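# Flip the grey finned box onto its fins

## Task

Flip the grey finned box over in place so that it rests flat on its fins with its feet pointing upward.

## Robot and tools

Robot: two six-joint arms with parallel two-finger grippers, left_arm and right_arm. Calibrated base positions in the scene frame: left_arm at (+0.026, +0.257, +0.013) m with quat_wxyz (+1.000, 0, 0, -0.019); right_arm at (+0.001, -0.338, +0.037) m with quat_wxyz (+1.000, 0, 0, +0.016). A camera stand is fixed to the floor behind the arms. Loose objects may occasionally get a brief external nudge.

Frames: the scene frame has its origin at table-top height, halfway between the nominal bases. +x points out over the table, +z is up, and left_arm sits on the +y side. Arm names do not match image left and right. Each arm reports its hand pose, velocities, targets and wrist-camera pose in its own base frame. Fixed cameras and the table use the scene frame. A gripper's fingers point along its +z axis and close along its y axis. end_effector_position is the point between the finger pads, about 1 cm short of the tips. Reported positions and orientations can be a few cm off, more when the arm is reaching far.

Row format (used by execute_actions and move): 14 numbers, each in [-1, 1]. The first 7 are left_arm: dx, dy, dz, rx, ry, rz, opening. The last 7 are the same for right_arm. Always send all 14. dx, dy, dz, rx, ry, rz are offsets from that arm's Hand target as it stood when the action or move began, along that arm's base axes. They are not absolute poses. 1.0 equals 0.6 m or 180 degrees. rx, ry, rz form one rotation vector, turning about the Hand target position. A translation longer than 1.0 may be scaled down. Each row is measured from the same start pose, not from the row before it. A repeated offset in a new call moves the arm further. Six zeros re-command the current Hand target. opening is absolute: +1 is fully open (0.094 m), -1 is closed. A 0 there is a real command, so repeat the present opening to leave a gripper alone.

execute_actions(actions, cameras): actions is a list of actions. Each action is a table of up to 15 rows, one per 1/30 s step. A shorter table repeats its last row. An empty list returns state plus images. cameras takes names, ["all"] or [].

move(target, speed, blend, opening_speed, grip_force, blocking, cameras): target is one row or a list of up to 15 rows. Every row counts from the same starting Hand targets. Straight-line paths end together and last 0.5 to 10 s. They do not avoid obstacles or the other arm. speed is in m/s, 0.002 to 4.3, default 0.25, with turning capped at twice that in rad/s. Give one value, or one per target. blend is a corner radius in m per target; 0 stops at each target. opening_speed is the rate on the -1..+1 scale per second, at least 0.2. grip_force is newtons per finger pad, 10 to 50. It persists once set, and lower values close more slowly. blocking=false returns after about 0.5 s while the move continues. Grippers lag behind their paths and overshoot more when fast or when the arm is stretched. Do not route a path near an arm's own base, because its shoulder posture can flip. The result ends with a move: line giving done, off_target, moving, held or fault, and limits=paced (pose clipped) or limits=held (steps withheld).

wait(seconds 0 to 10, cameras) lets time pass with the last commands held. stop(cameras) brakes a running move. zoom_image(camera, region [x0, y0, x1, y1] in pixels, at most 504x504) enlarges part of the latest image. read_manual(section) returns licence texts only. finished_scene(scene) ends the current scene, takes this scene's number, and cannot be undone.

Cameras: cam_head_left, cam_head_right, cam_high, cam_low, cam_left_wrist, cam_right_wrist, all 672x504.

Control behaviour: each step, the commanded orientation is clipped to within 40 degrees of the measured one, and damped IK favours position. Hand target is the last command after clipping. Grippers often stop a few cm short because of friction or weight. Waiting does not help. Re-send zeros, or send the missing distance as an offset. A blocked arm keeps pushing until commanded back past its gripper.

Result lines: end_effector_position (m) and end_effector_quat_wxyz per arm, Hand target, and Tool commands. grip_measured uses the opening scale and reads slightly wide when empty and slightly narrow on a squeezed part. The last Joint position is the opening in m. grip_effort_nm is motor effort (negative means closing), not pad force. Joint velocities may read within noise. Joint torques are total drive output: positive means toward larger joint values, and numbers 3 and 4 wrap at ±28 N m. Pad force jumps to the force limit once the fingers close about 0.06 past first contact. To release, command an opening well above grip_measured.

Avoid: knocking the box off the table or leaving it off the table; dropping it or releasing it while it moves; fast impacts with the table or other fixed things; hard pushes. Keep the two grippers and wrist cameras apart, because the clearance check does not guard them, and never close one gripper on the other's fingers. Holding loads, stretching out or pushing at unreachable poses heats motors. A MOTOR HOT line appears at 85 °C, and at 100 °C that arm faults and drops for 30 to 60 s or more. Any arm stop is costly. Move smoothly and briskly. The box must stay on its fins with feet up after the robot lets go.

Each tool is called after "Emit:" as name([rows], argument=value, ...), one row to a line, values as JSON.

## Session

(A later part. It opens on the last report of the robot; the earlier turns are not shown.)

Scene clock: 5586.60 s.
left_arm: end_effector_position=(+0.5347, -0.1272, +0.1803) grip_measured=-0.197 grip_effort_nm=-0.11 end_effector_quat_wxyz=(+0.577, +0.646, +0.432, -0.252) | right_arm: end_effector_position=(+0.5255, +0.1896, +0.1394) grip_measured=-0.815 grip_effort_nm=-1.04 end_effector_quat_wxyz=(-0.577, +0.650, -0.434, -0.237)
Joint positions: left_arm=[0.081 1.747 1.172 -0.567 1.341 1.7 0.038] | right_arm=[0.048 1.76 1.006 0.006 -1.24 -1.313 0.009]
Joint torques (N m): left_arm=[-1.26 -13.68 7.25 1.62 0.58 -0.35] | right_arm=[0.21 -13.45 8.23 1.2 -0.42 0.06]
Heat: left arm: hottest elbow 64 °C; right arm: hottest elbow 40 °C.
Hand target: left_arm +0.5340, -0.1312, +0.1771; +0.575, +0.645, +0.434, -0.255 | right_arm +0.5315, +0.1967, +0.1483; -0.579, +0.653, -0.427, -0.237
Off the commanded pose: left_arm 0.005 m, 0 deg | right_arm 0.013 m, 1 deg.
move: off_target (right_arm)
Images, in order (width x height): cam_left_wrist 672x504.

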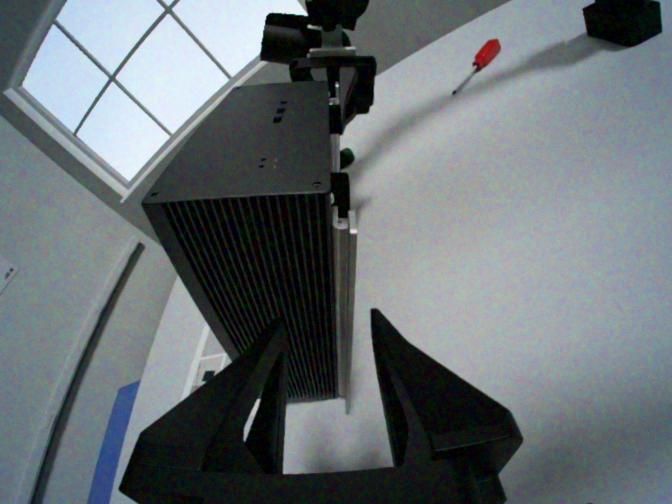

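Emit:
move(target=[-0.01, -0.056, -0.0157, 0, 0, 0, -0.2, 0, 0, 0, 0, 0, 0, -1], speed=0.06, cameras=["cam_left_wrist"])

Emit:
zoom_image(camera="cam_left_wrist", region=[220, 200, 420, 400])

Scene clock: 5603.17 s.
left_arm: end_effector_position=(+0.5296, -0.1611, +0.1608) grip_measured=-0.197 grip_effort_nm=-0.11 end_effector_quat_wxyz=(+0.572, +0.643, +0.438, -0.259) | right_arm: end_effector_position=(+0.5255, +0.1896, +0.1394) grip_measured=-0.815 grip_effort_nm=-1.04 end_effector_quat_wxyz=(-0.577, +0.650, -0.434, -0.237)
Joint positions: left_arm=[0.014 1.747 1.087 -0.28 1.306 1.47 0.038] | right_arm=[0.048 1.76 1.006 0.006 -1.24 -1.313 0.009]
Joint torques (N m): left_arm=[-1.32 -14.97 7.02 1.85 0.52 -0.39] | right_arm=[0.56 -13.74 8.27 1.33 -0.46 0.12]
Heat: left arm: hottest elbow 60 °C; right arm: hottest elbow 40 °C.
Hand target: left_arm +0.5280, -0.1648, +0.1676; +0.575, +0.645, +0.434, -0.255 | right_arm +0.5315, +0.1967, +0.1483; -0.579, +0.653, -0.427, -0.237
Off the commanded pose: left_arm 0.008 m, 1 deg | right_arm 0.013 m, 1 deg.
move: off_target (right_arm)
Images, in order (width x height): cam_left_wrist 672x504.

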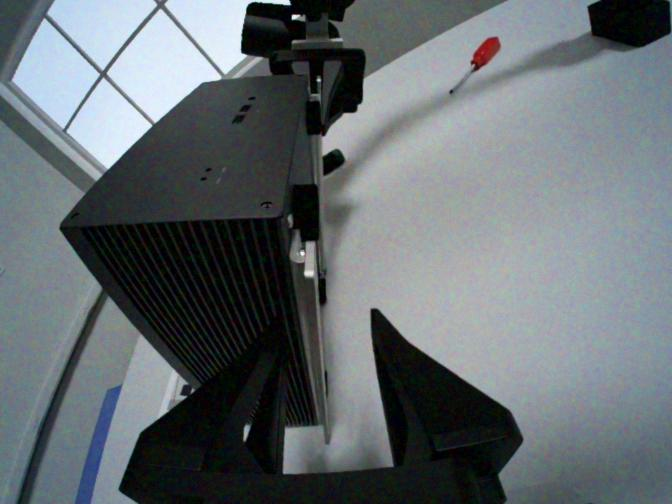

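Scaled by 2.520 from the camera's 672x504 image, which has a finer 960x720 frame.

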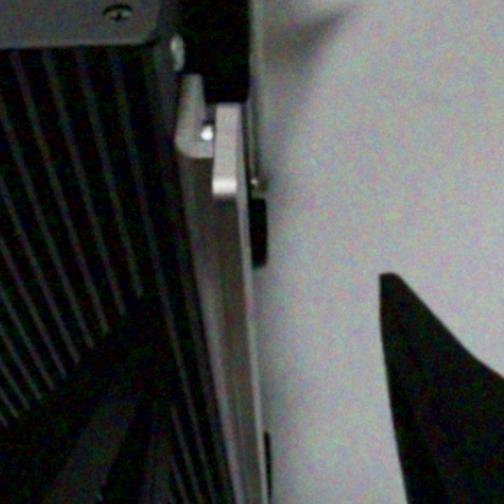

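Emit:
move(target=[0.002, 0, 0.018, 0, 0, 0, -0.2, 0, 0, 0, 0, 0, 0, -1], speed=0.06, cameras=["cam_left_wrist"])

Emit:
zoom_image(camera="cam_left_wrist", region=[220, 200, 420, 400])

Scene clock: 5615.47 s.
left_arm: end_effector_position=(+0.5292, -0.1611, +0.1679) grip_measured=-0.197 grip_effort_nm=-0.11 end_effector_quat_wxyz=(+0.574, +0.644, +0.436, -0.256) | right_arm: end_effector_position=(+0.5255, +0.1896, +0.1394) grip_measured=-0.815 grip_effort_nm=-1.04 end_effector_quat_wxyz=(-0.577, +0.650, -0.434, -0.237)
Joint positions: left_arm=[0.014 1.732 1.087 -0.28 1.306 1.464 0.038] | right_arm=[0.048 1.76 1.006 0.006 -1.24 -1.313 0.009]
Joint torques (N m): left_arm=[-1.44 -14.97 8.02 1.1 0.49 -0.39] | right_arm=[-0.03 -13.04 8.03 1.24 -0.47 0.15]
Heat: left arm: hottest elbow 58 °C; right arm: hottest elbow 40 °C.
Hand target: left_arm +0.5292, -0.1648, +0.1783; +0.574, +0.645, +0.434, -0.255 | right_arm +0.5315, +0.1967, +0.1483; -0.579, +0.653, -0.427, -0.237
Off the commanded pose: left_arm 0.011 m, 0 deg | right_arm 0.013 m, 1 deg.
move: off_target (left_arm, right_arm)
Images, in order (width x height): cam_left_wrist 672x504.

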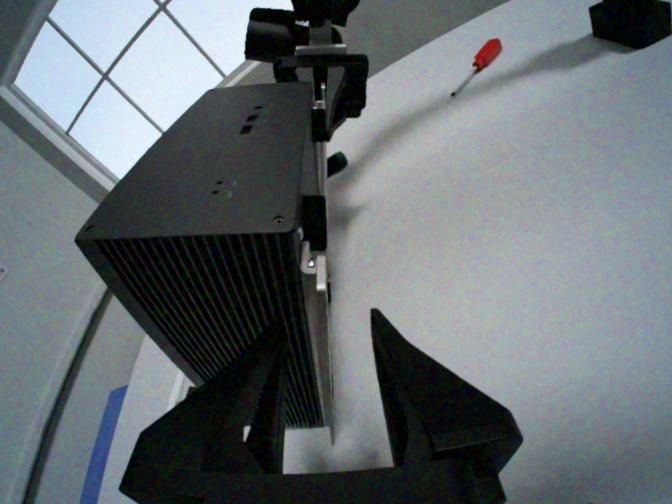

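Scaled by 2.520 from the camera's 672x504 image, which has a finer 960x720 frame.

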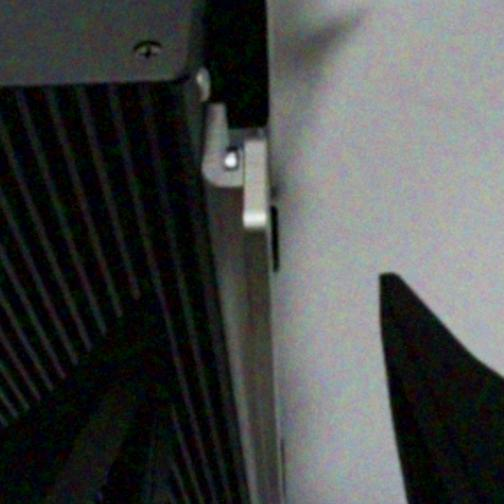

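Emit:
move([
  [0.004, 0, 0.0025, 0, 0, 0, -0.2, 0, 0, 0, 0, 0, 0, -1],
  [0.004, 0, 0.0025, 0, 0, 0, -1, 0, 0, 0, 0, 0, 0, -1],
], speed=0.05, opening_speed=0.35, cameras=["cam_left_wrist", "cam_low", "cam_right_wrist"])

Emit:
zoom_image(camera="cam_left_wrist", region=[220, 200, 420, 400])

Emit:
zoom_image(camera="cam_low", region=[260, 190, 420, 310])

Scene clock: 5628.10 s.
left_arm: end_effector_position=(+0.5291, -0.1613, +0.1678) grip_measured=-0.936 grip_effort_nm=-1.00 end_effector_quat_wxyz=(+0.579, +0.654, +0.423, -0.243) | right_arm: end_effector_position=(+0.5258, +0.1894, +0.1391) grip_measured=-0.817 grip_effort_nm=-1.04 end_effector_quat_wxyz=(-0.577, +0.650, -0.434, -0.236)
Joint positions: left_arm=[0.013 1.731 1.087 -0.283 1.302 1.508 0.003] | right_arm=[0.048 1.76 1.006 0.006 -1.237 -1.314 0.009]
Joint torques (N m): left_arm=[-1.44 -14.74 8.88 0.68 0.68 -0.79] | right_arm=[0.5 -14.27 8.17 1.28 -0.56 0.13]
Heat: left arm: hottest elbow 56 °C; right arm: hottest elbow 40 °C.
Hand target: left_arm +0.5316, -0.1648, +0.1800; +0.575, +0.645, +0.434, -0.255 | right_arm +0.5315, +0.1967, +0.1483; -0.579, +0.653, -0.427, -0.237
Off the commanded pose: left_arm 0.013 m, 2 deg | right_arm 0.013 m, 1 deg.
move: off_target (left_arm, right_arm); target 2's new opening was sent with left_arm's hand 0.013 m and 0 deg from that target
Images, in order (width x height): cam_low 672x504, cam_left_wrist 672x504, cam_right_wrist 672x504.

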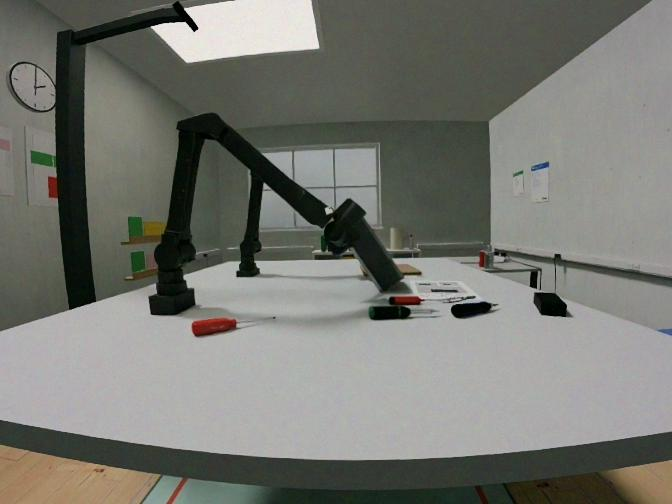

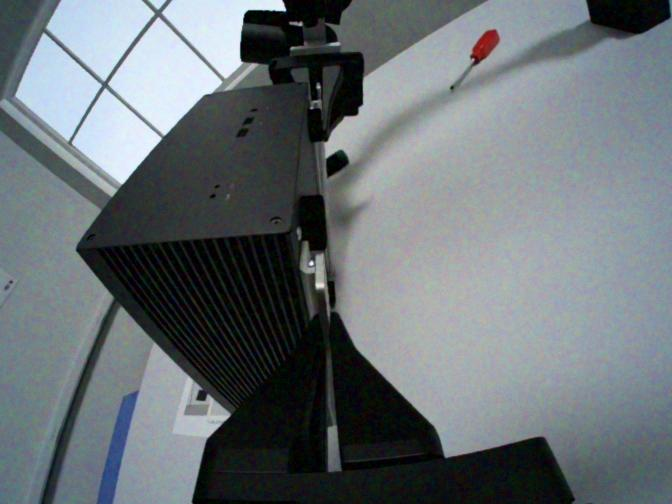

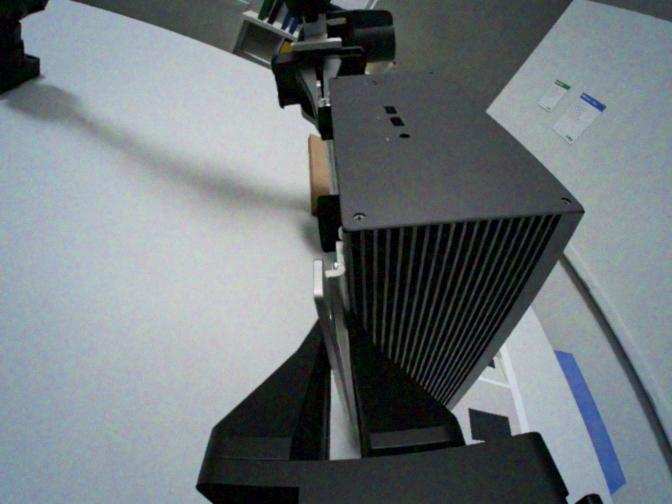

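Scaled by 2.520 from the camera's 672x504 image, which has a finer 960x720 frame.

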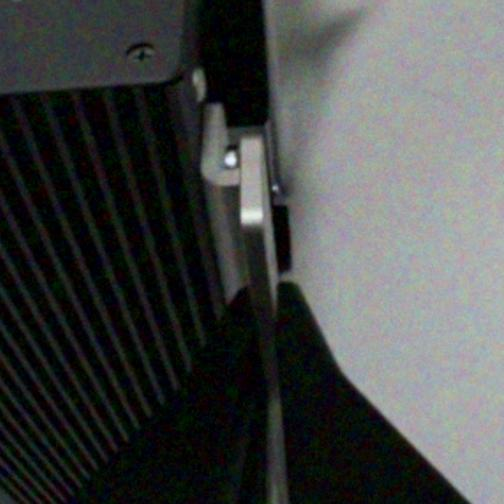

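Scaled by 3.150.

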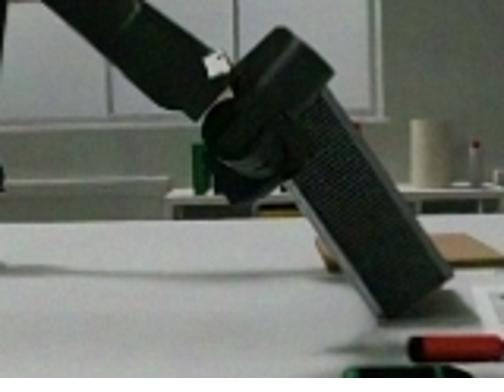

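Emit:
move(target=[0.0918, 0.0025, 0.0428, -0.0026, 0.0917, 0, -1, 0.0897, -0.0037, 0.042, 0.0038, 0.0916, 0, -1], speed=0.05, cameras=["cam_left_wrist", "cam_low", "cam_right_wrist"])

Emit:
zoom_image(camera="cam_low", region=[260, 190, 420, 310])

Scene clock: 5663.57 s.
left_arm: end_effector_position=(+0.5776, -0.1616, +0.1954) grip_measured=-0.939 grip_effort_nm=-1.01 end_effector_quat_wxyz=(+0.515, +0.612, +0.502, -0.330) | right_arm: end_effector_position=(+0.5782, +0.1891, +0.1658) grip_measured=-0.823 grip_effort_nm=-1.04 end_effector_quat_wxyz=(-0.514, +0.606, -0.513, -0.326)
Joint positions: left_arm=[0.011 1.839 1.379 -0.724 1.294 1.484 0.003] | right_arm=[0.042 1.85 1.289 -0.426 -1.255 -1.266 0.008]
Joint torques (N m): left_arm=[-1.03 -14.92 11.4 -0.01 1.29 -0.71] | right_arm=[0.26 -14.51 9.69 0.51 -1.12 -0.08]
Heat: left arm: hottest elbow 56 °C; right arm: hottest elbow 40 °C.
Hand target: left_arm +0.5866, -0.1634, +0.2056; +0.509, +0.599, +0.511, -0.347 | right_arm +0.5853, +0.1945, +0.1736; -0.516, +0.609, -0.505, -0.330
Off the commanded pose: left_arm 0.014 m, 3 deg | right_arm 0.012 m, 1 deg.
move: off_target (left_arm, right_arm)
Images, in order (width x height): cam_low 672x504, cam_left_wrist 672x504, cam_right_wrist 672x504.

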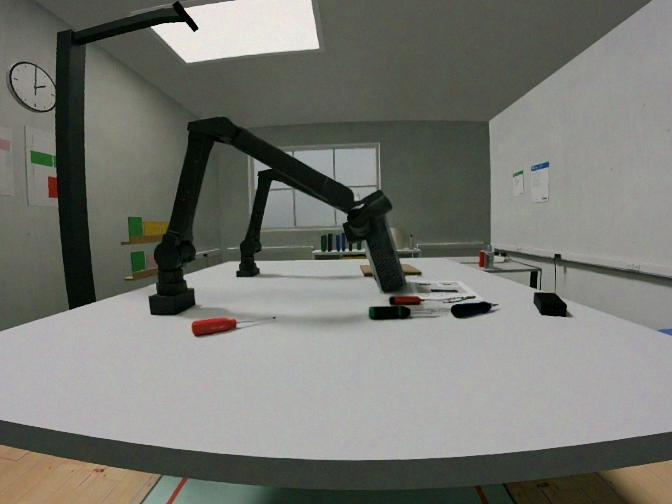

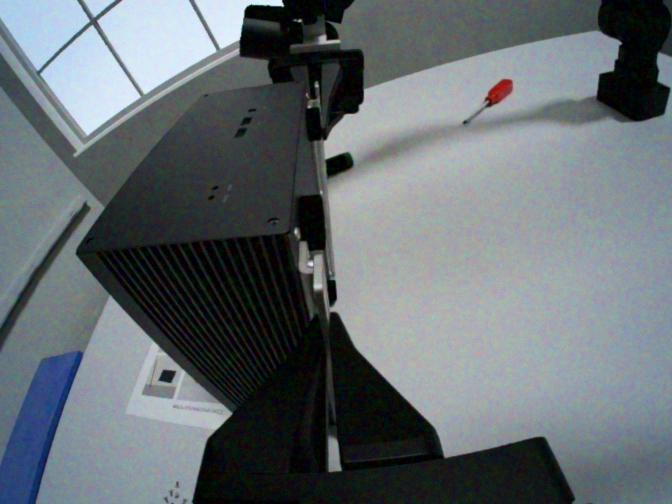

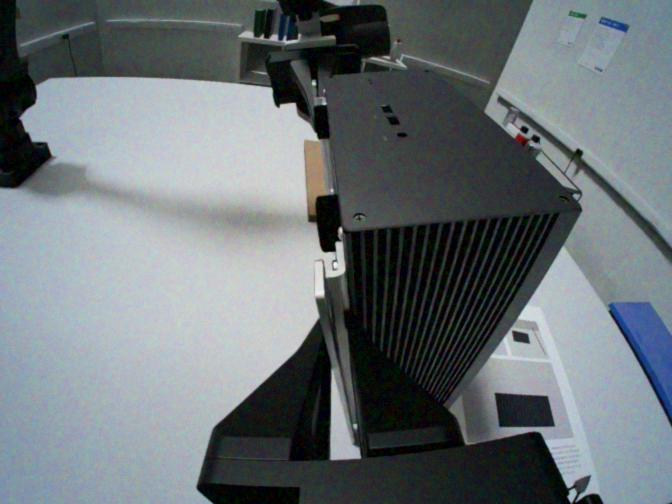

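Scaled by 3.150.

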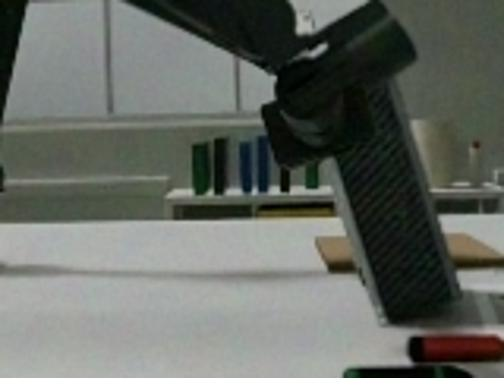

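Emit:
move(target=[0.0725, 0.0022, 0.0138, -0.0018, 0.0667, 0, -1, 0.071, -0.003, 0.0135, 0.0028, 0.0666, 0, -1], speed=0.04, cameras=["cam_left_wrist", "cam_low", "cam_right_wrist"])

Emit:
zoom_image(camera="cam_low", region=[280, 190, 440, 310])

Scene clock: 5675.57 s.
left_arm: end_effector_position=(+0.6191, -0.1586, +0.2063) grip_measured=-0.939 grip_effort_nm=-1.01 end_effector_quat_wxyz=(+0.463, +0.569, +0.553, -0.395) | right_arm: end_effector_position=(+0.6229, +0.1894, +0.1793) grip_measured=-0.827 grip_effort_nm=-1.04 end_effector_quat_wxyz=(-0.462, +0.566, -0.561, -0.390)
Joint positions: left_arm=[0.016 1.98 1.642 -1.055 1.303 1.479 0.003] | right_arm=[0.037 1.976 1.551 -0.749 -1.275 -1.246 0.008]
Joint torques (N m): left_arm=[-1.32 -16.56 12.33 -0.12 1.11 -0.69] | right_arm=[-0.67 -16.79 9.59 0.5 -1.14 -0.14]
Heat: left arm: hottest elbow 57 °C; right arm: hottest elbow 41 °C.
Hand target: left_arm +0.6302, -0.1620, +0.2138; +0.454, +0.558, +0.561, -0.409 | right_arm +0.6279, +0.1927, +0.1817; -0.463, +0.569, -0.554, -0.394
Off the commanded pose: left_arm 0.014 m, 2 deg | right_arm 0.006 m, 1 deg.
move: off_target (left_arm)
Images, in order (width x height): cam_low 672x504, cam_left_wrist 672x504, cam_right_wrist 672x504.

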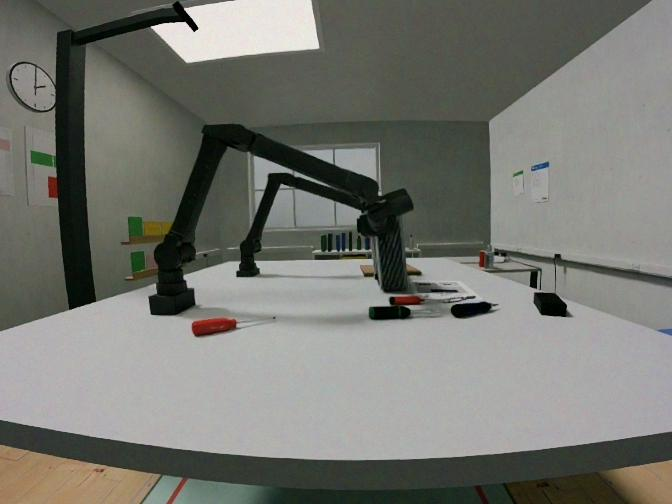

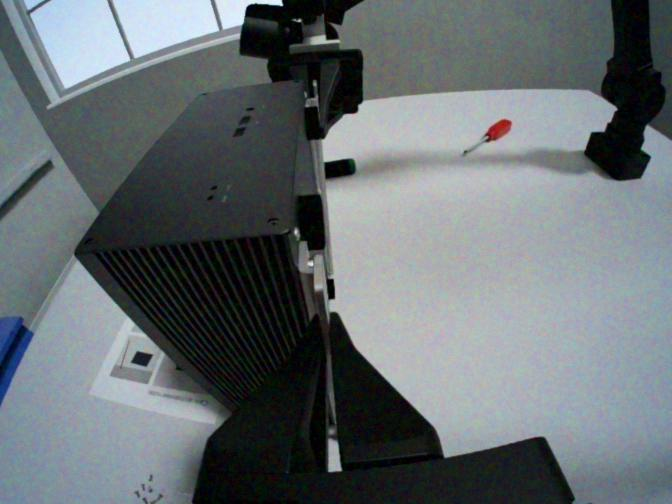

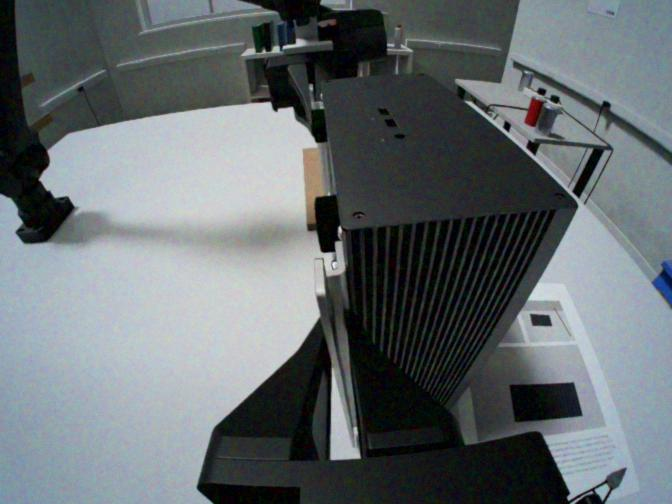

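Scaled by 3.150.

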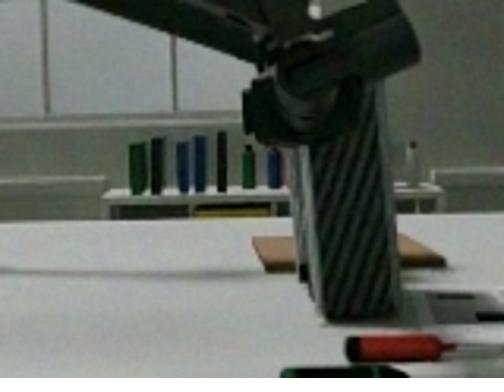

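Emit:
move(target=[0.0275, 0.0008, -0.004, -0.0007, 0.025, 0, -1, 0.024, -0.001, -0.006, 0.001, 0.025, 0, -1], speed=0.03, cameras=["cam_low", "cam_high"])

Emit:
zoom_image(camera="cam_low", region=[320, 220, 460, 320])

Scene clock: 5689.50 s.
left_arm: end_effector_position=(+0.6360, -0.1569, +0.2098) grip_measured=-0.939 grip_effort_nm=-1.01 end_effector_quat_wxyz=(+0.445, +0.552, +0.569, -0.417) | right_arm: end_effector_position=(+0.6385, +0.1904, +0.1833) grip_measured=-0.827 grip_effort_nm=-1.04 end_effector_quat_wxyz=(-0.444, +0.551, -0.574, -0.411)
Joint positions: left_arm=[0.018 2.043 1.754 -1.178 1.31 1.481 0.003] | right_arm=[0.037 2.027 1.65 -0.86 -1.283 -1.243 0.008]
Joint torques (N m): left_arm=[-1.38 -16.97 12.3 -0.09 0.93 -0.67] | right_arm=[-1.08 -16.85 9.05 0.16 -1.14 -0.19]
Heat: left arm: hottest elbow 58 °C; right arm: hottest elbow 41 °C.
Hand target: left_arm +0.6467, -0.1615, +0.2115; +0.433, +0.541, +0.578, -0.432 | right_arm +0.6423, +0.1921, +0.1780; -0.442, +0.552, -0.571, -0.417
Off the commanded pose: left_arm 0.012 m, 3 deg | right_arm 0.007 m, 1 deg.
move: off_target (left_arm)
Images, in order (width x height): cam_high 672x504, cam_low 672x504.

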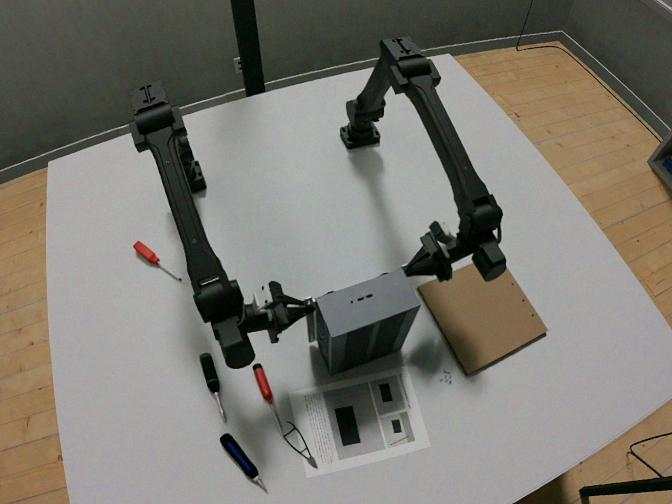

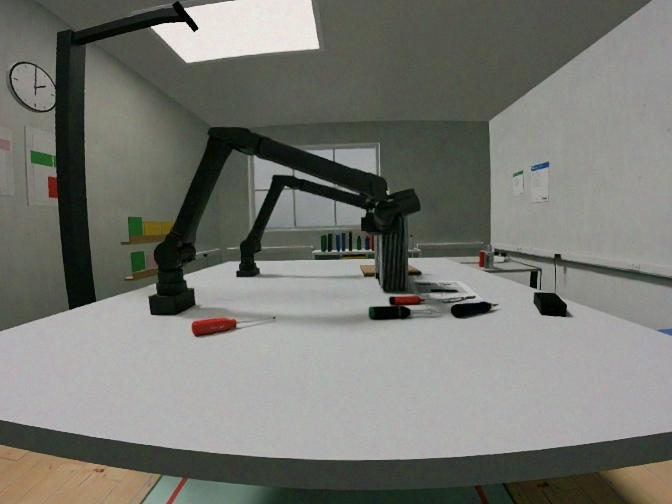

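Scaled by 3.600.

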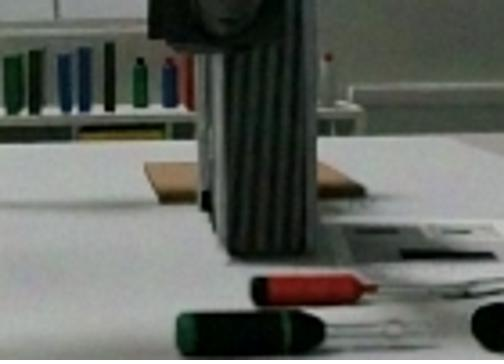

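Emit:
move(target=[-0.05, 0, 0.045, 0, 0, 0, -1, -0.037, 0, 0.055, 0, 0, 0, -1], speed=0.03, cameras=["cam_low"])

Emit:
zoom_image(camera="cam_low", region=[320, 220, 460, 320])

Scene clock: 5769.83 s.
left_arm: end_effector_position=(+0.6258, -0.1570, +0.2083) grip_measured=-0.939 grip_effort_nm=-1.01 end_effector_quat_wxyz=(+0.438, +0.553, +0.569, -0.422) | right_arm: end_effector_position=(+0.6285, +0.1895, +0.1849) grip_measured=-0.827 grip_effort_nm=-1.04 end_effector_quat_wxyz=(-0.434, +0.549, -0.582, -0.415)
Joint positions: left_arm=[0.018 2.032 1.734 -1.217 1.309 1.517 0.003] | right_arm=[0.037 2.008 1.631 -0.899 -1.273 -1.256 0.008]
Joint torques (N m): left_arm=[-1.32 -22.71 8.35 -0.54 1.01 -0.77] | right_arm=[-0.21 -22.18 7.24 -0.09 -1.5 -0.11]
Heat: left arm: hottest elbow 60 °C; right arm: hottest elbow 44 °C.
Hand target: left_arm +0.6166, -0.1615, +0.2386; +0.433, +0.541, +0.578, -0.431 | right_arm +0.6201, +0.1921, +0.2111; -0.442, +0.552, -0.571, -0.417
Off the commanded pose: left_arm 0.032 m, 2 deg | right_arm 0.028 m, 2 deg.
move: off_target (left_arm, right_arm)
Images, in order (width x height): cam_low 672x504.

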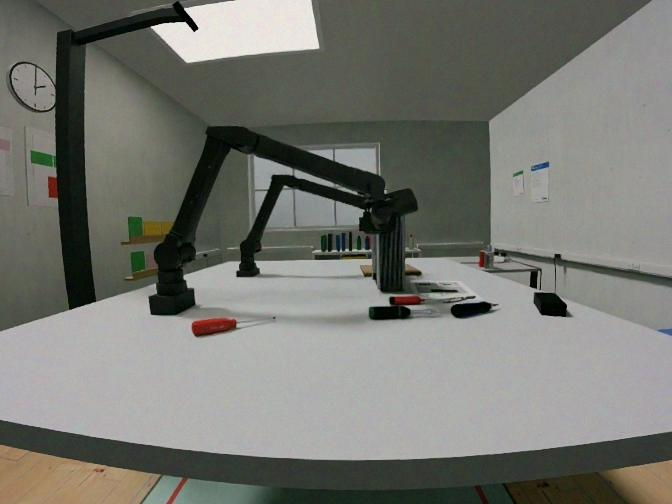

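Scaled by 3.600.

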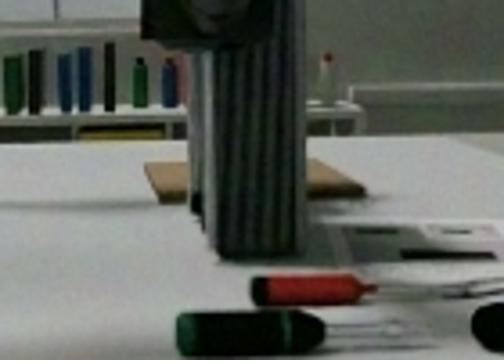

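Emit:
move(target=[-0.1, 0, 0.005, 0, 0, 0, -1, -0.1, 0, 0.01, 0, 0, 0, -1], speed=0.03, cameras=["cam_low", "cam_left_wrist", "cam_right_wrist"])

Emit:
zoom_image(camera="cam_low", region=[320, 220, 460, 320])

Scene clock: 5778.47 s.
left_arm: end_effector_position=(+0.5620, -0.1606, +0.2084) grip_measured=-0.939 grip_effort_nm=-1.01 end_effector_quat_wxyz=(+0.429, +0.550, +0.572, -0.432) | right_arm: end_effector_position=(+0.5646, +0.1869, +0.1865) grip_measured=-0.827 grip_effort_nm=-1.04 end_effector_quat_wxyz=(-0.425, +0.545, -0.588, -0.419)
Joint positions: left_arm=[0.014 1.888 1.507 -1.185 1.309 1.542 0.003] | right_arm=[0.037 1.858 1.406 -0.849 -1.269 -1.259 0.008]
Joint torques (N m): left_arm=[-0.91 -21.01 8.23 0.24 1.02 -0.84] | right_arm=[-0.32 -20.13 7.45 0.88 -1.7 0.02]
Heat: left arm: hottest elbow 60 °C; right arm: hottest elbow 43 °C.
Hand target: left_arm +0.5567, -0.1614, +0.2414; +0.433, +0.541, +0.578, -0.432 | right_arm +0.5601, +0.1921, +0.2170; -0.442, +0.552, -0.571, -0.417
Off the commanded pose: left_arm 0.034 m, 1 deg | right_arm 0.031 m, 3 deg.
move: off_target (left_arm, right_arm)
Images, in order (width x height): cam_low 672x504, cam_left_wrist 672x504, cam_right_wrist 672x504.

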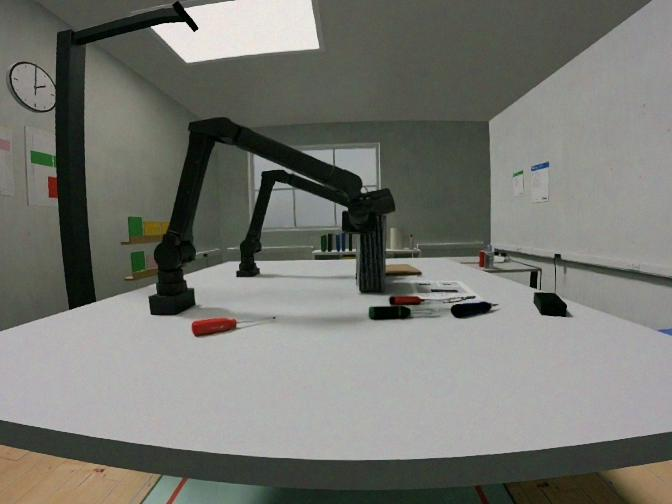

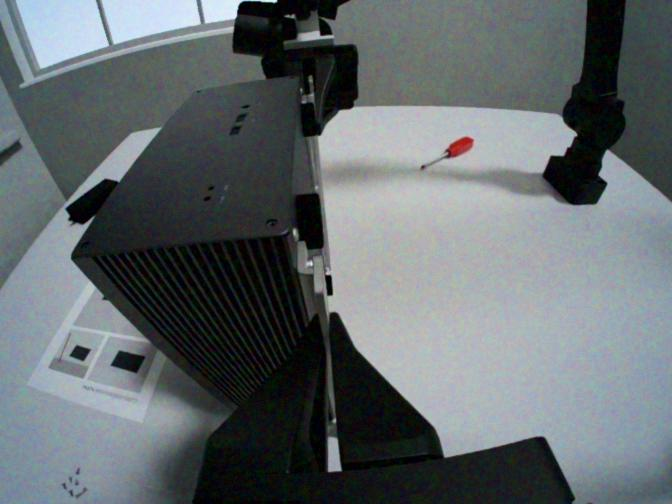

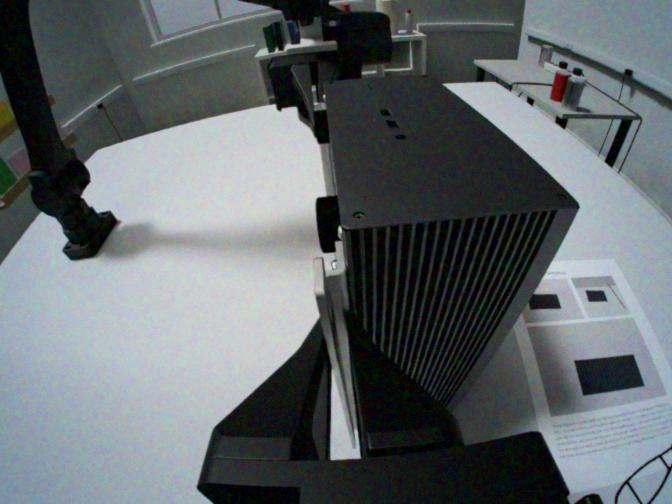

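Scaled by 3.600.

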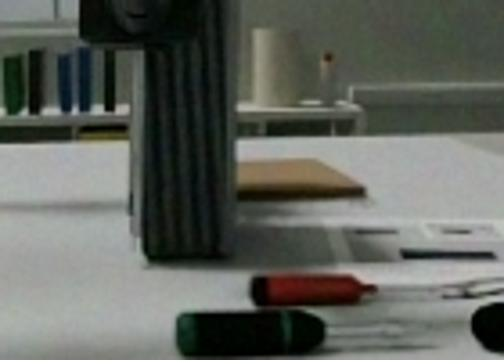

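Emit:
move(target=[-0.1333, 0, 0.002, 0, 0, 0, -1, -0.1333, 0, 0.003, 0, 0, 0, -1], speed=0.035, cameras=["cam_low"])

Emit:
zoom_image(camera="cam_low", region=[280, 220, 420, 320])

Scene clock: 5792.17 s.
left_arm: end_effector_position=(+0.4793, -0.1636, +0.2115) grip_measured=-0.939 grip_effort_nm=-1.01 end_effector_quat_wxyz=(+0.421, +0.544, +0.578, -0.439) | right_arm: end_effector_position=(+0.4806, +0.1887, +0.1870) grip_measured=-0.827 grip_effort_nm=-1.04 end_effector_quat_wxyz=(+0.417, -0.539, +0.594, +0.427)
Joint positions: left_arm=[0.01 1.691 1.237 -1.12 1.306 1.522 0.003] | right_arm=[0.048 1.665 1.136 -0.768 -1.267 -1.224 0.008]
Joint torques (N m): left_arm=[-0.44 -18.08 8.47 0.42 1.11 -0.64] | right_arm=[-0.67 -17.32 7.9 1.13 -1.64 -0.16]
Heat: left arm: hottest elbow 58 °C; right arm: hottest elbow 41 °C.
Hand target: left_arm +0.4767, -0.1616, +0.2427; +0.433, +0.541, +0.578, -0.432 | right_arm +0.4801, +0.1921, +0.2188; +0.442, -0.552, +0.571, +0.417
Off the commanded pose: left_arm 0.031 m, 2 deg | right_arm 0.032 m, 4 deg.
move: off_target (left_arm, right_arm)
Images, in order (width x height): cam_low 672x504.

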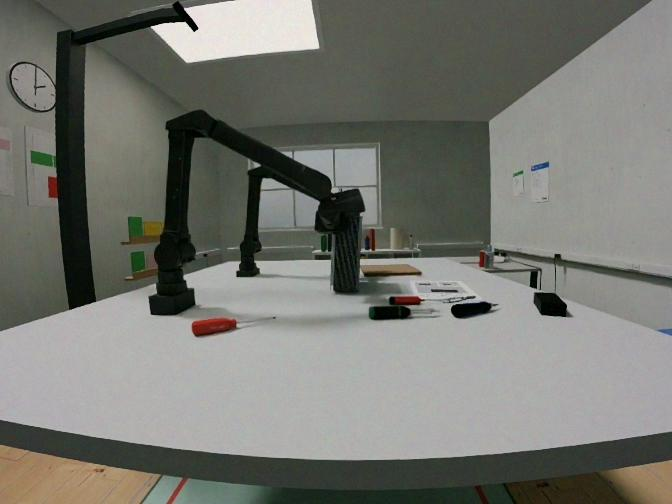

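Scaled by 3.600.

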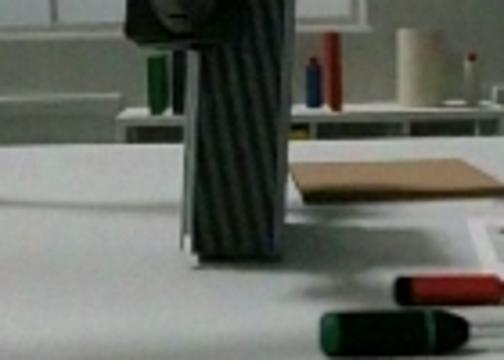

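Emit:
move(target=[-0.1333, 0, -0.012, 0, 0, 0, -1, -0.1333, 0, -0.012, 0, 0, 0, -1], speed=0.035, cameras=["cam_low", "cam_right_wrist", "cam_high"])

Emit:
zoom_image(camera="cam_low", region=[240, 220, 380, 320])

Scene clock: 5802.13 s.
left_arm: end_effector_position=(+0.3974, -0.1654, +0.2111) grip_measured=-0.939 grip_effort_nm=-1.01 end_effector_quat_wxyz=(+0.420, +0.546, +0.578, -0.438) | right_arm: end_effector_position=(+0.3985, +0.1920, +0.1860) grip_measured=-0.827 grip_effort_nm=-1.04 end_effector_quat_wxyz=(+0.416, -0.541, +0.592, +0.428)
Joint positions: left_arm=[0.007 1.494 0.997 -1.074 1.304 1.521 0.003] | right_arm=[0.066 1.469 0.894 -0.683 -1.264 -1.185 0.008]
Joint torques (N m): left_arm=[0.15 -13.86 8.28 0.31 1.2 -0.56] | right_arm=[-1.08 -13.45 7.58 1.24 -1.58 -0.07]
Heat: left arm: hottest elbow 57 °C; right arm: hottest elbow 40 °C.
Hand target: left_arm +0.3967, -0.1615, +0.2354; +0.433, +0.541, +0.578, -0.431 | right_arm +0.4002, +0.1921, +0.2116; +0.442, -0.552, +0.571, +0.417
Off the commanded pose: left_arm 0.025 m, 2 deg | right_arm 0.026 m, 4 deg.
move: off_target (left_arm, right_arm)
Images, in order (width x height): cam_high 672x504, cam_low 672x504, cam_right_wrist 672x504.

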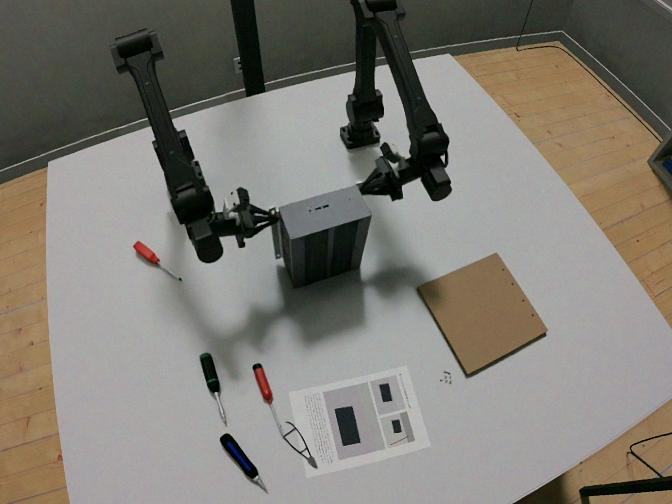

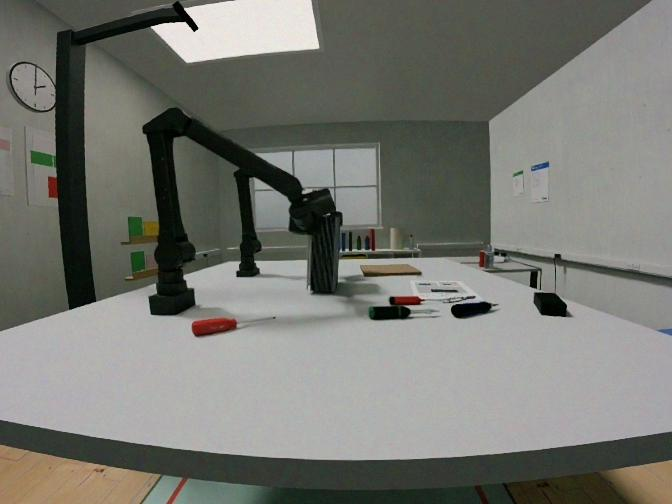

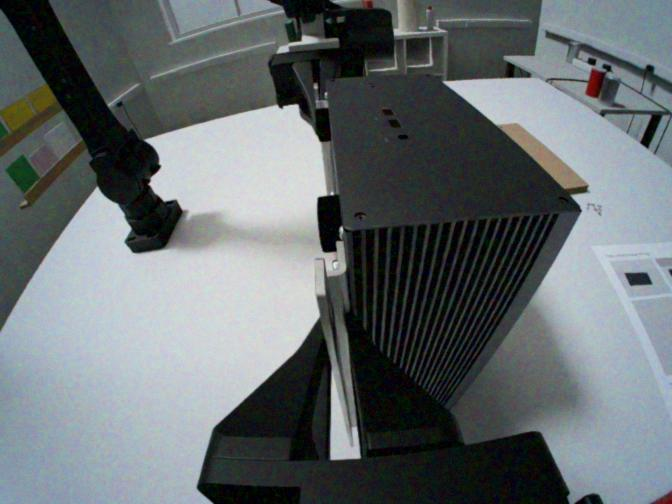

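Scaled by 3.600.

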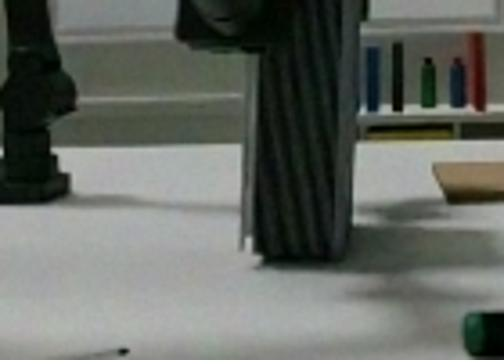

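Emit:
move(target=[-0.1167, 0, -0.008, 0, 0, 0, -1, -0.1167, 0, -0.008, 0, 0, 0, -1], speed=0.035, cameras=["cam_low", "cam_left_wrist"])

Emit:
zoom_image(camera="cam_low", region=[220, 220, 360, 320])

Scene clock: 5809.57 s.
left_arm: end_effector_position=(+0.3257, -0.1674, +0.2112) grip_measured=-0.939 grip_effort_nm=-1.01 end_effector_quat_wxyz=(+0.419, +0.547, +0.577, -0.438) | right_arm: end_effector_position=(+0.3267, +0.1944, +0.1853) grip_measured=-0.827 grip_effort_nm=-1.04 end_effector_quat_wxyz=(-0.415, +0.543, -0.590, -0.428)
Joint positions: left_arm=[0.003 1.309 0.81 -1.069 1.304 1.52 0.003] | right_arm=[0.087 1.277 0.701 -0.635 -1.258 -1.137 0.008]
Joint torques (N m): left_arm=[0.85 -10.23 8.43 0.06 1.21 -0.47] | right_arm=[-1.26 -9.88 7.82 1.42 -1.59 -0.15]
Heat: left arm: hottest elbow 56 °C; right arm: hottest elbow 41 °C.
Hand target: left_arm +0.3267, -0.1615, +0.2306; +0.433, +0.541, +0.578, -0.431 | right_arm +0.3302, +0.1921, +0.2068; -0.442, +0.552, -0.571, -0.417
Off the commanded pose: left_arm 0.020 m, 2 deg | right_arm 0.022 m, 4 deg.
move: off_target (left_arm, right_arm)
Images, in order (width x height): cam_low 672x504, cam_left_wrist 672x504.

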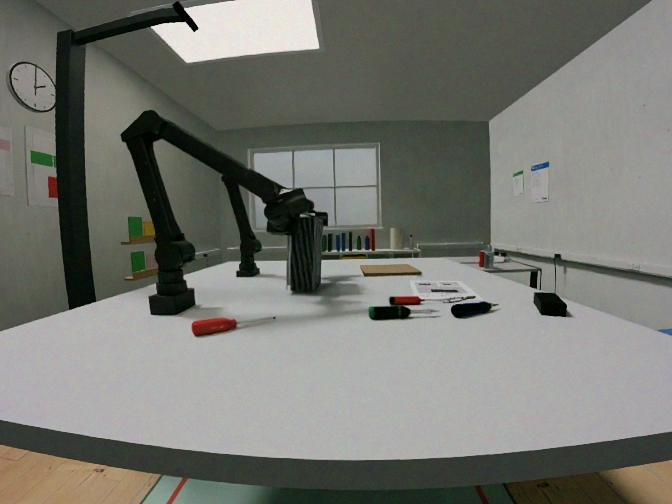

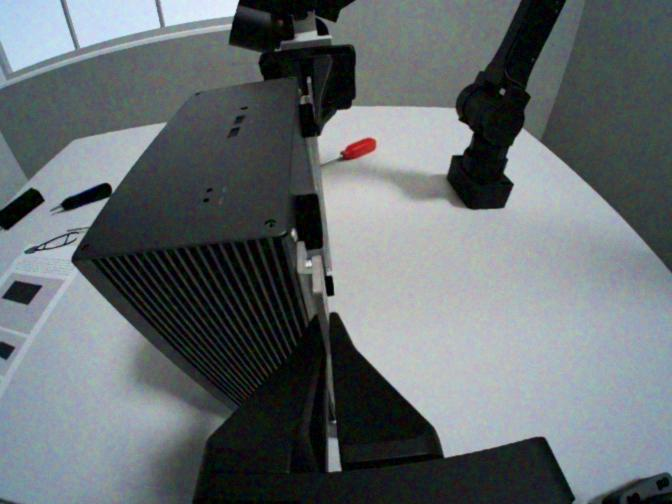

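Scaled by 3.600.

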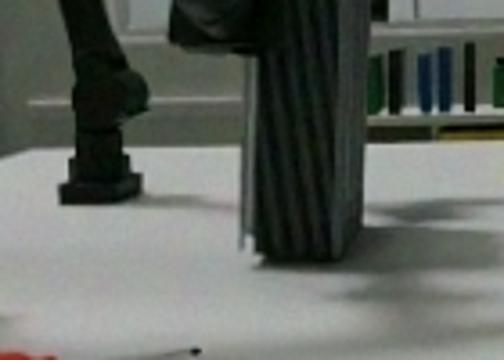

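Emit:
move(target=[0.06, 0.0013, 0.017, -0.0012, 0.0444, 0, -1, 0.06, -0.002, 0.017, 0.0018, 0.0444, 0, -1], speed=0.03, cameras=["cam_low", "cam_left_wrist", "cam_right_wrist"])

Emit:
zoom_image(camera="cam_low", region=[240, 190, 380, 310])

Scene clock: 5877.00 s.
left_arm: end_effector_position=(+0.3451, -0.1671, +0.2203) grip_measured=-0.939 grip_effort_nm=-1.01 end_effector_quat_wxyz=(+0.380, +0.518, +0.604, -0.471) | right_arm: end_effector_position=(+0.3449, +0.1939, +0.1894) grip_measured=-0.827 grip_effort_nm=-1.04 end_effector_quat_wxyz=(+0.376, -0.513, +0.615, +0.466)
Joint positions: left_arm=[0.003 1.387 0.911 -1.212 1.299 1.51 0.003] | right_arm=[0.079 1.364 0.801 -0.8 -1.278 -1.158 0.008]
Joint torques (N m): left_arm=[0.91 -7.82 11.74 -0.59 1.42 -0.39] | right_arm=[-2.02 -8.53 11.36 0.32 -1.58 -0.12]
Heat: left arm: hottest elbow 53 °C; right arm: hottest elbow 42 °C.
Hand target: left_arm +0.3627, -0.1607, +0.2409; +0.392, +0.509, +0.606, -0.469 | right_arm +0.3661, +0.1908, +0.2169; +0.402, -0.520, +0.600, +0.456
Off the commanded pose: left_arm 0.028 m, 2 deg | right_arm 0.035 m, 4 deg.
move: off_target (left_arm, right_arm)
Images, in order (width x height): cam_low 672x504, cam_left_wrist 672x504, cam_right_wrist 672x504.

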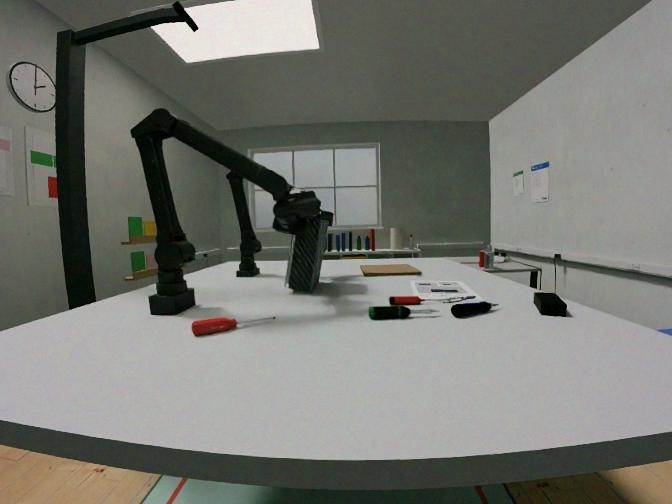

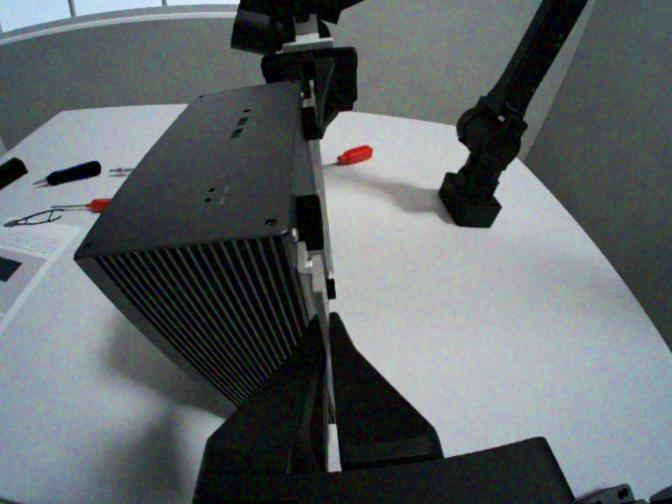

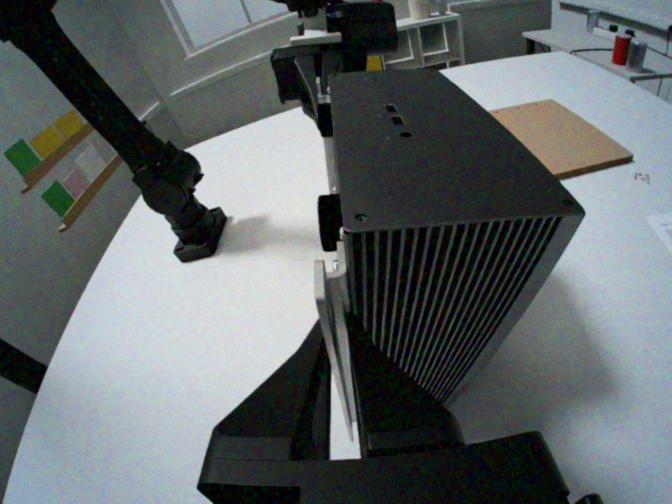

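Scaled by 3.600.

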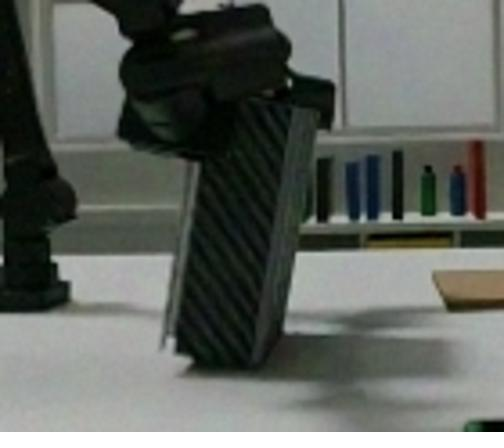

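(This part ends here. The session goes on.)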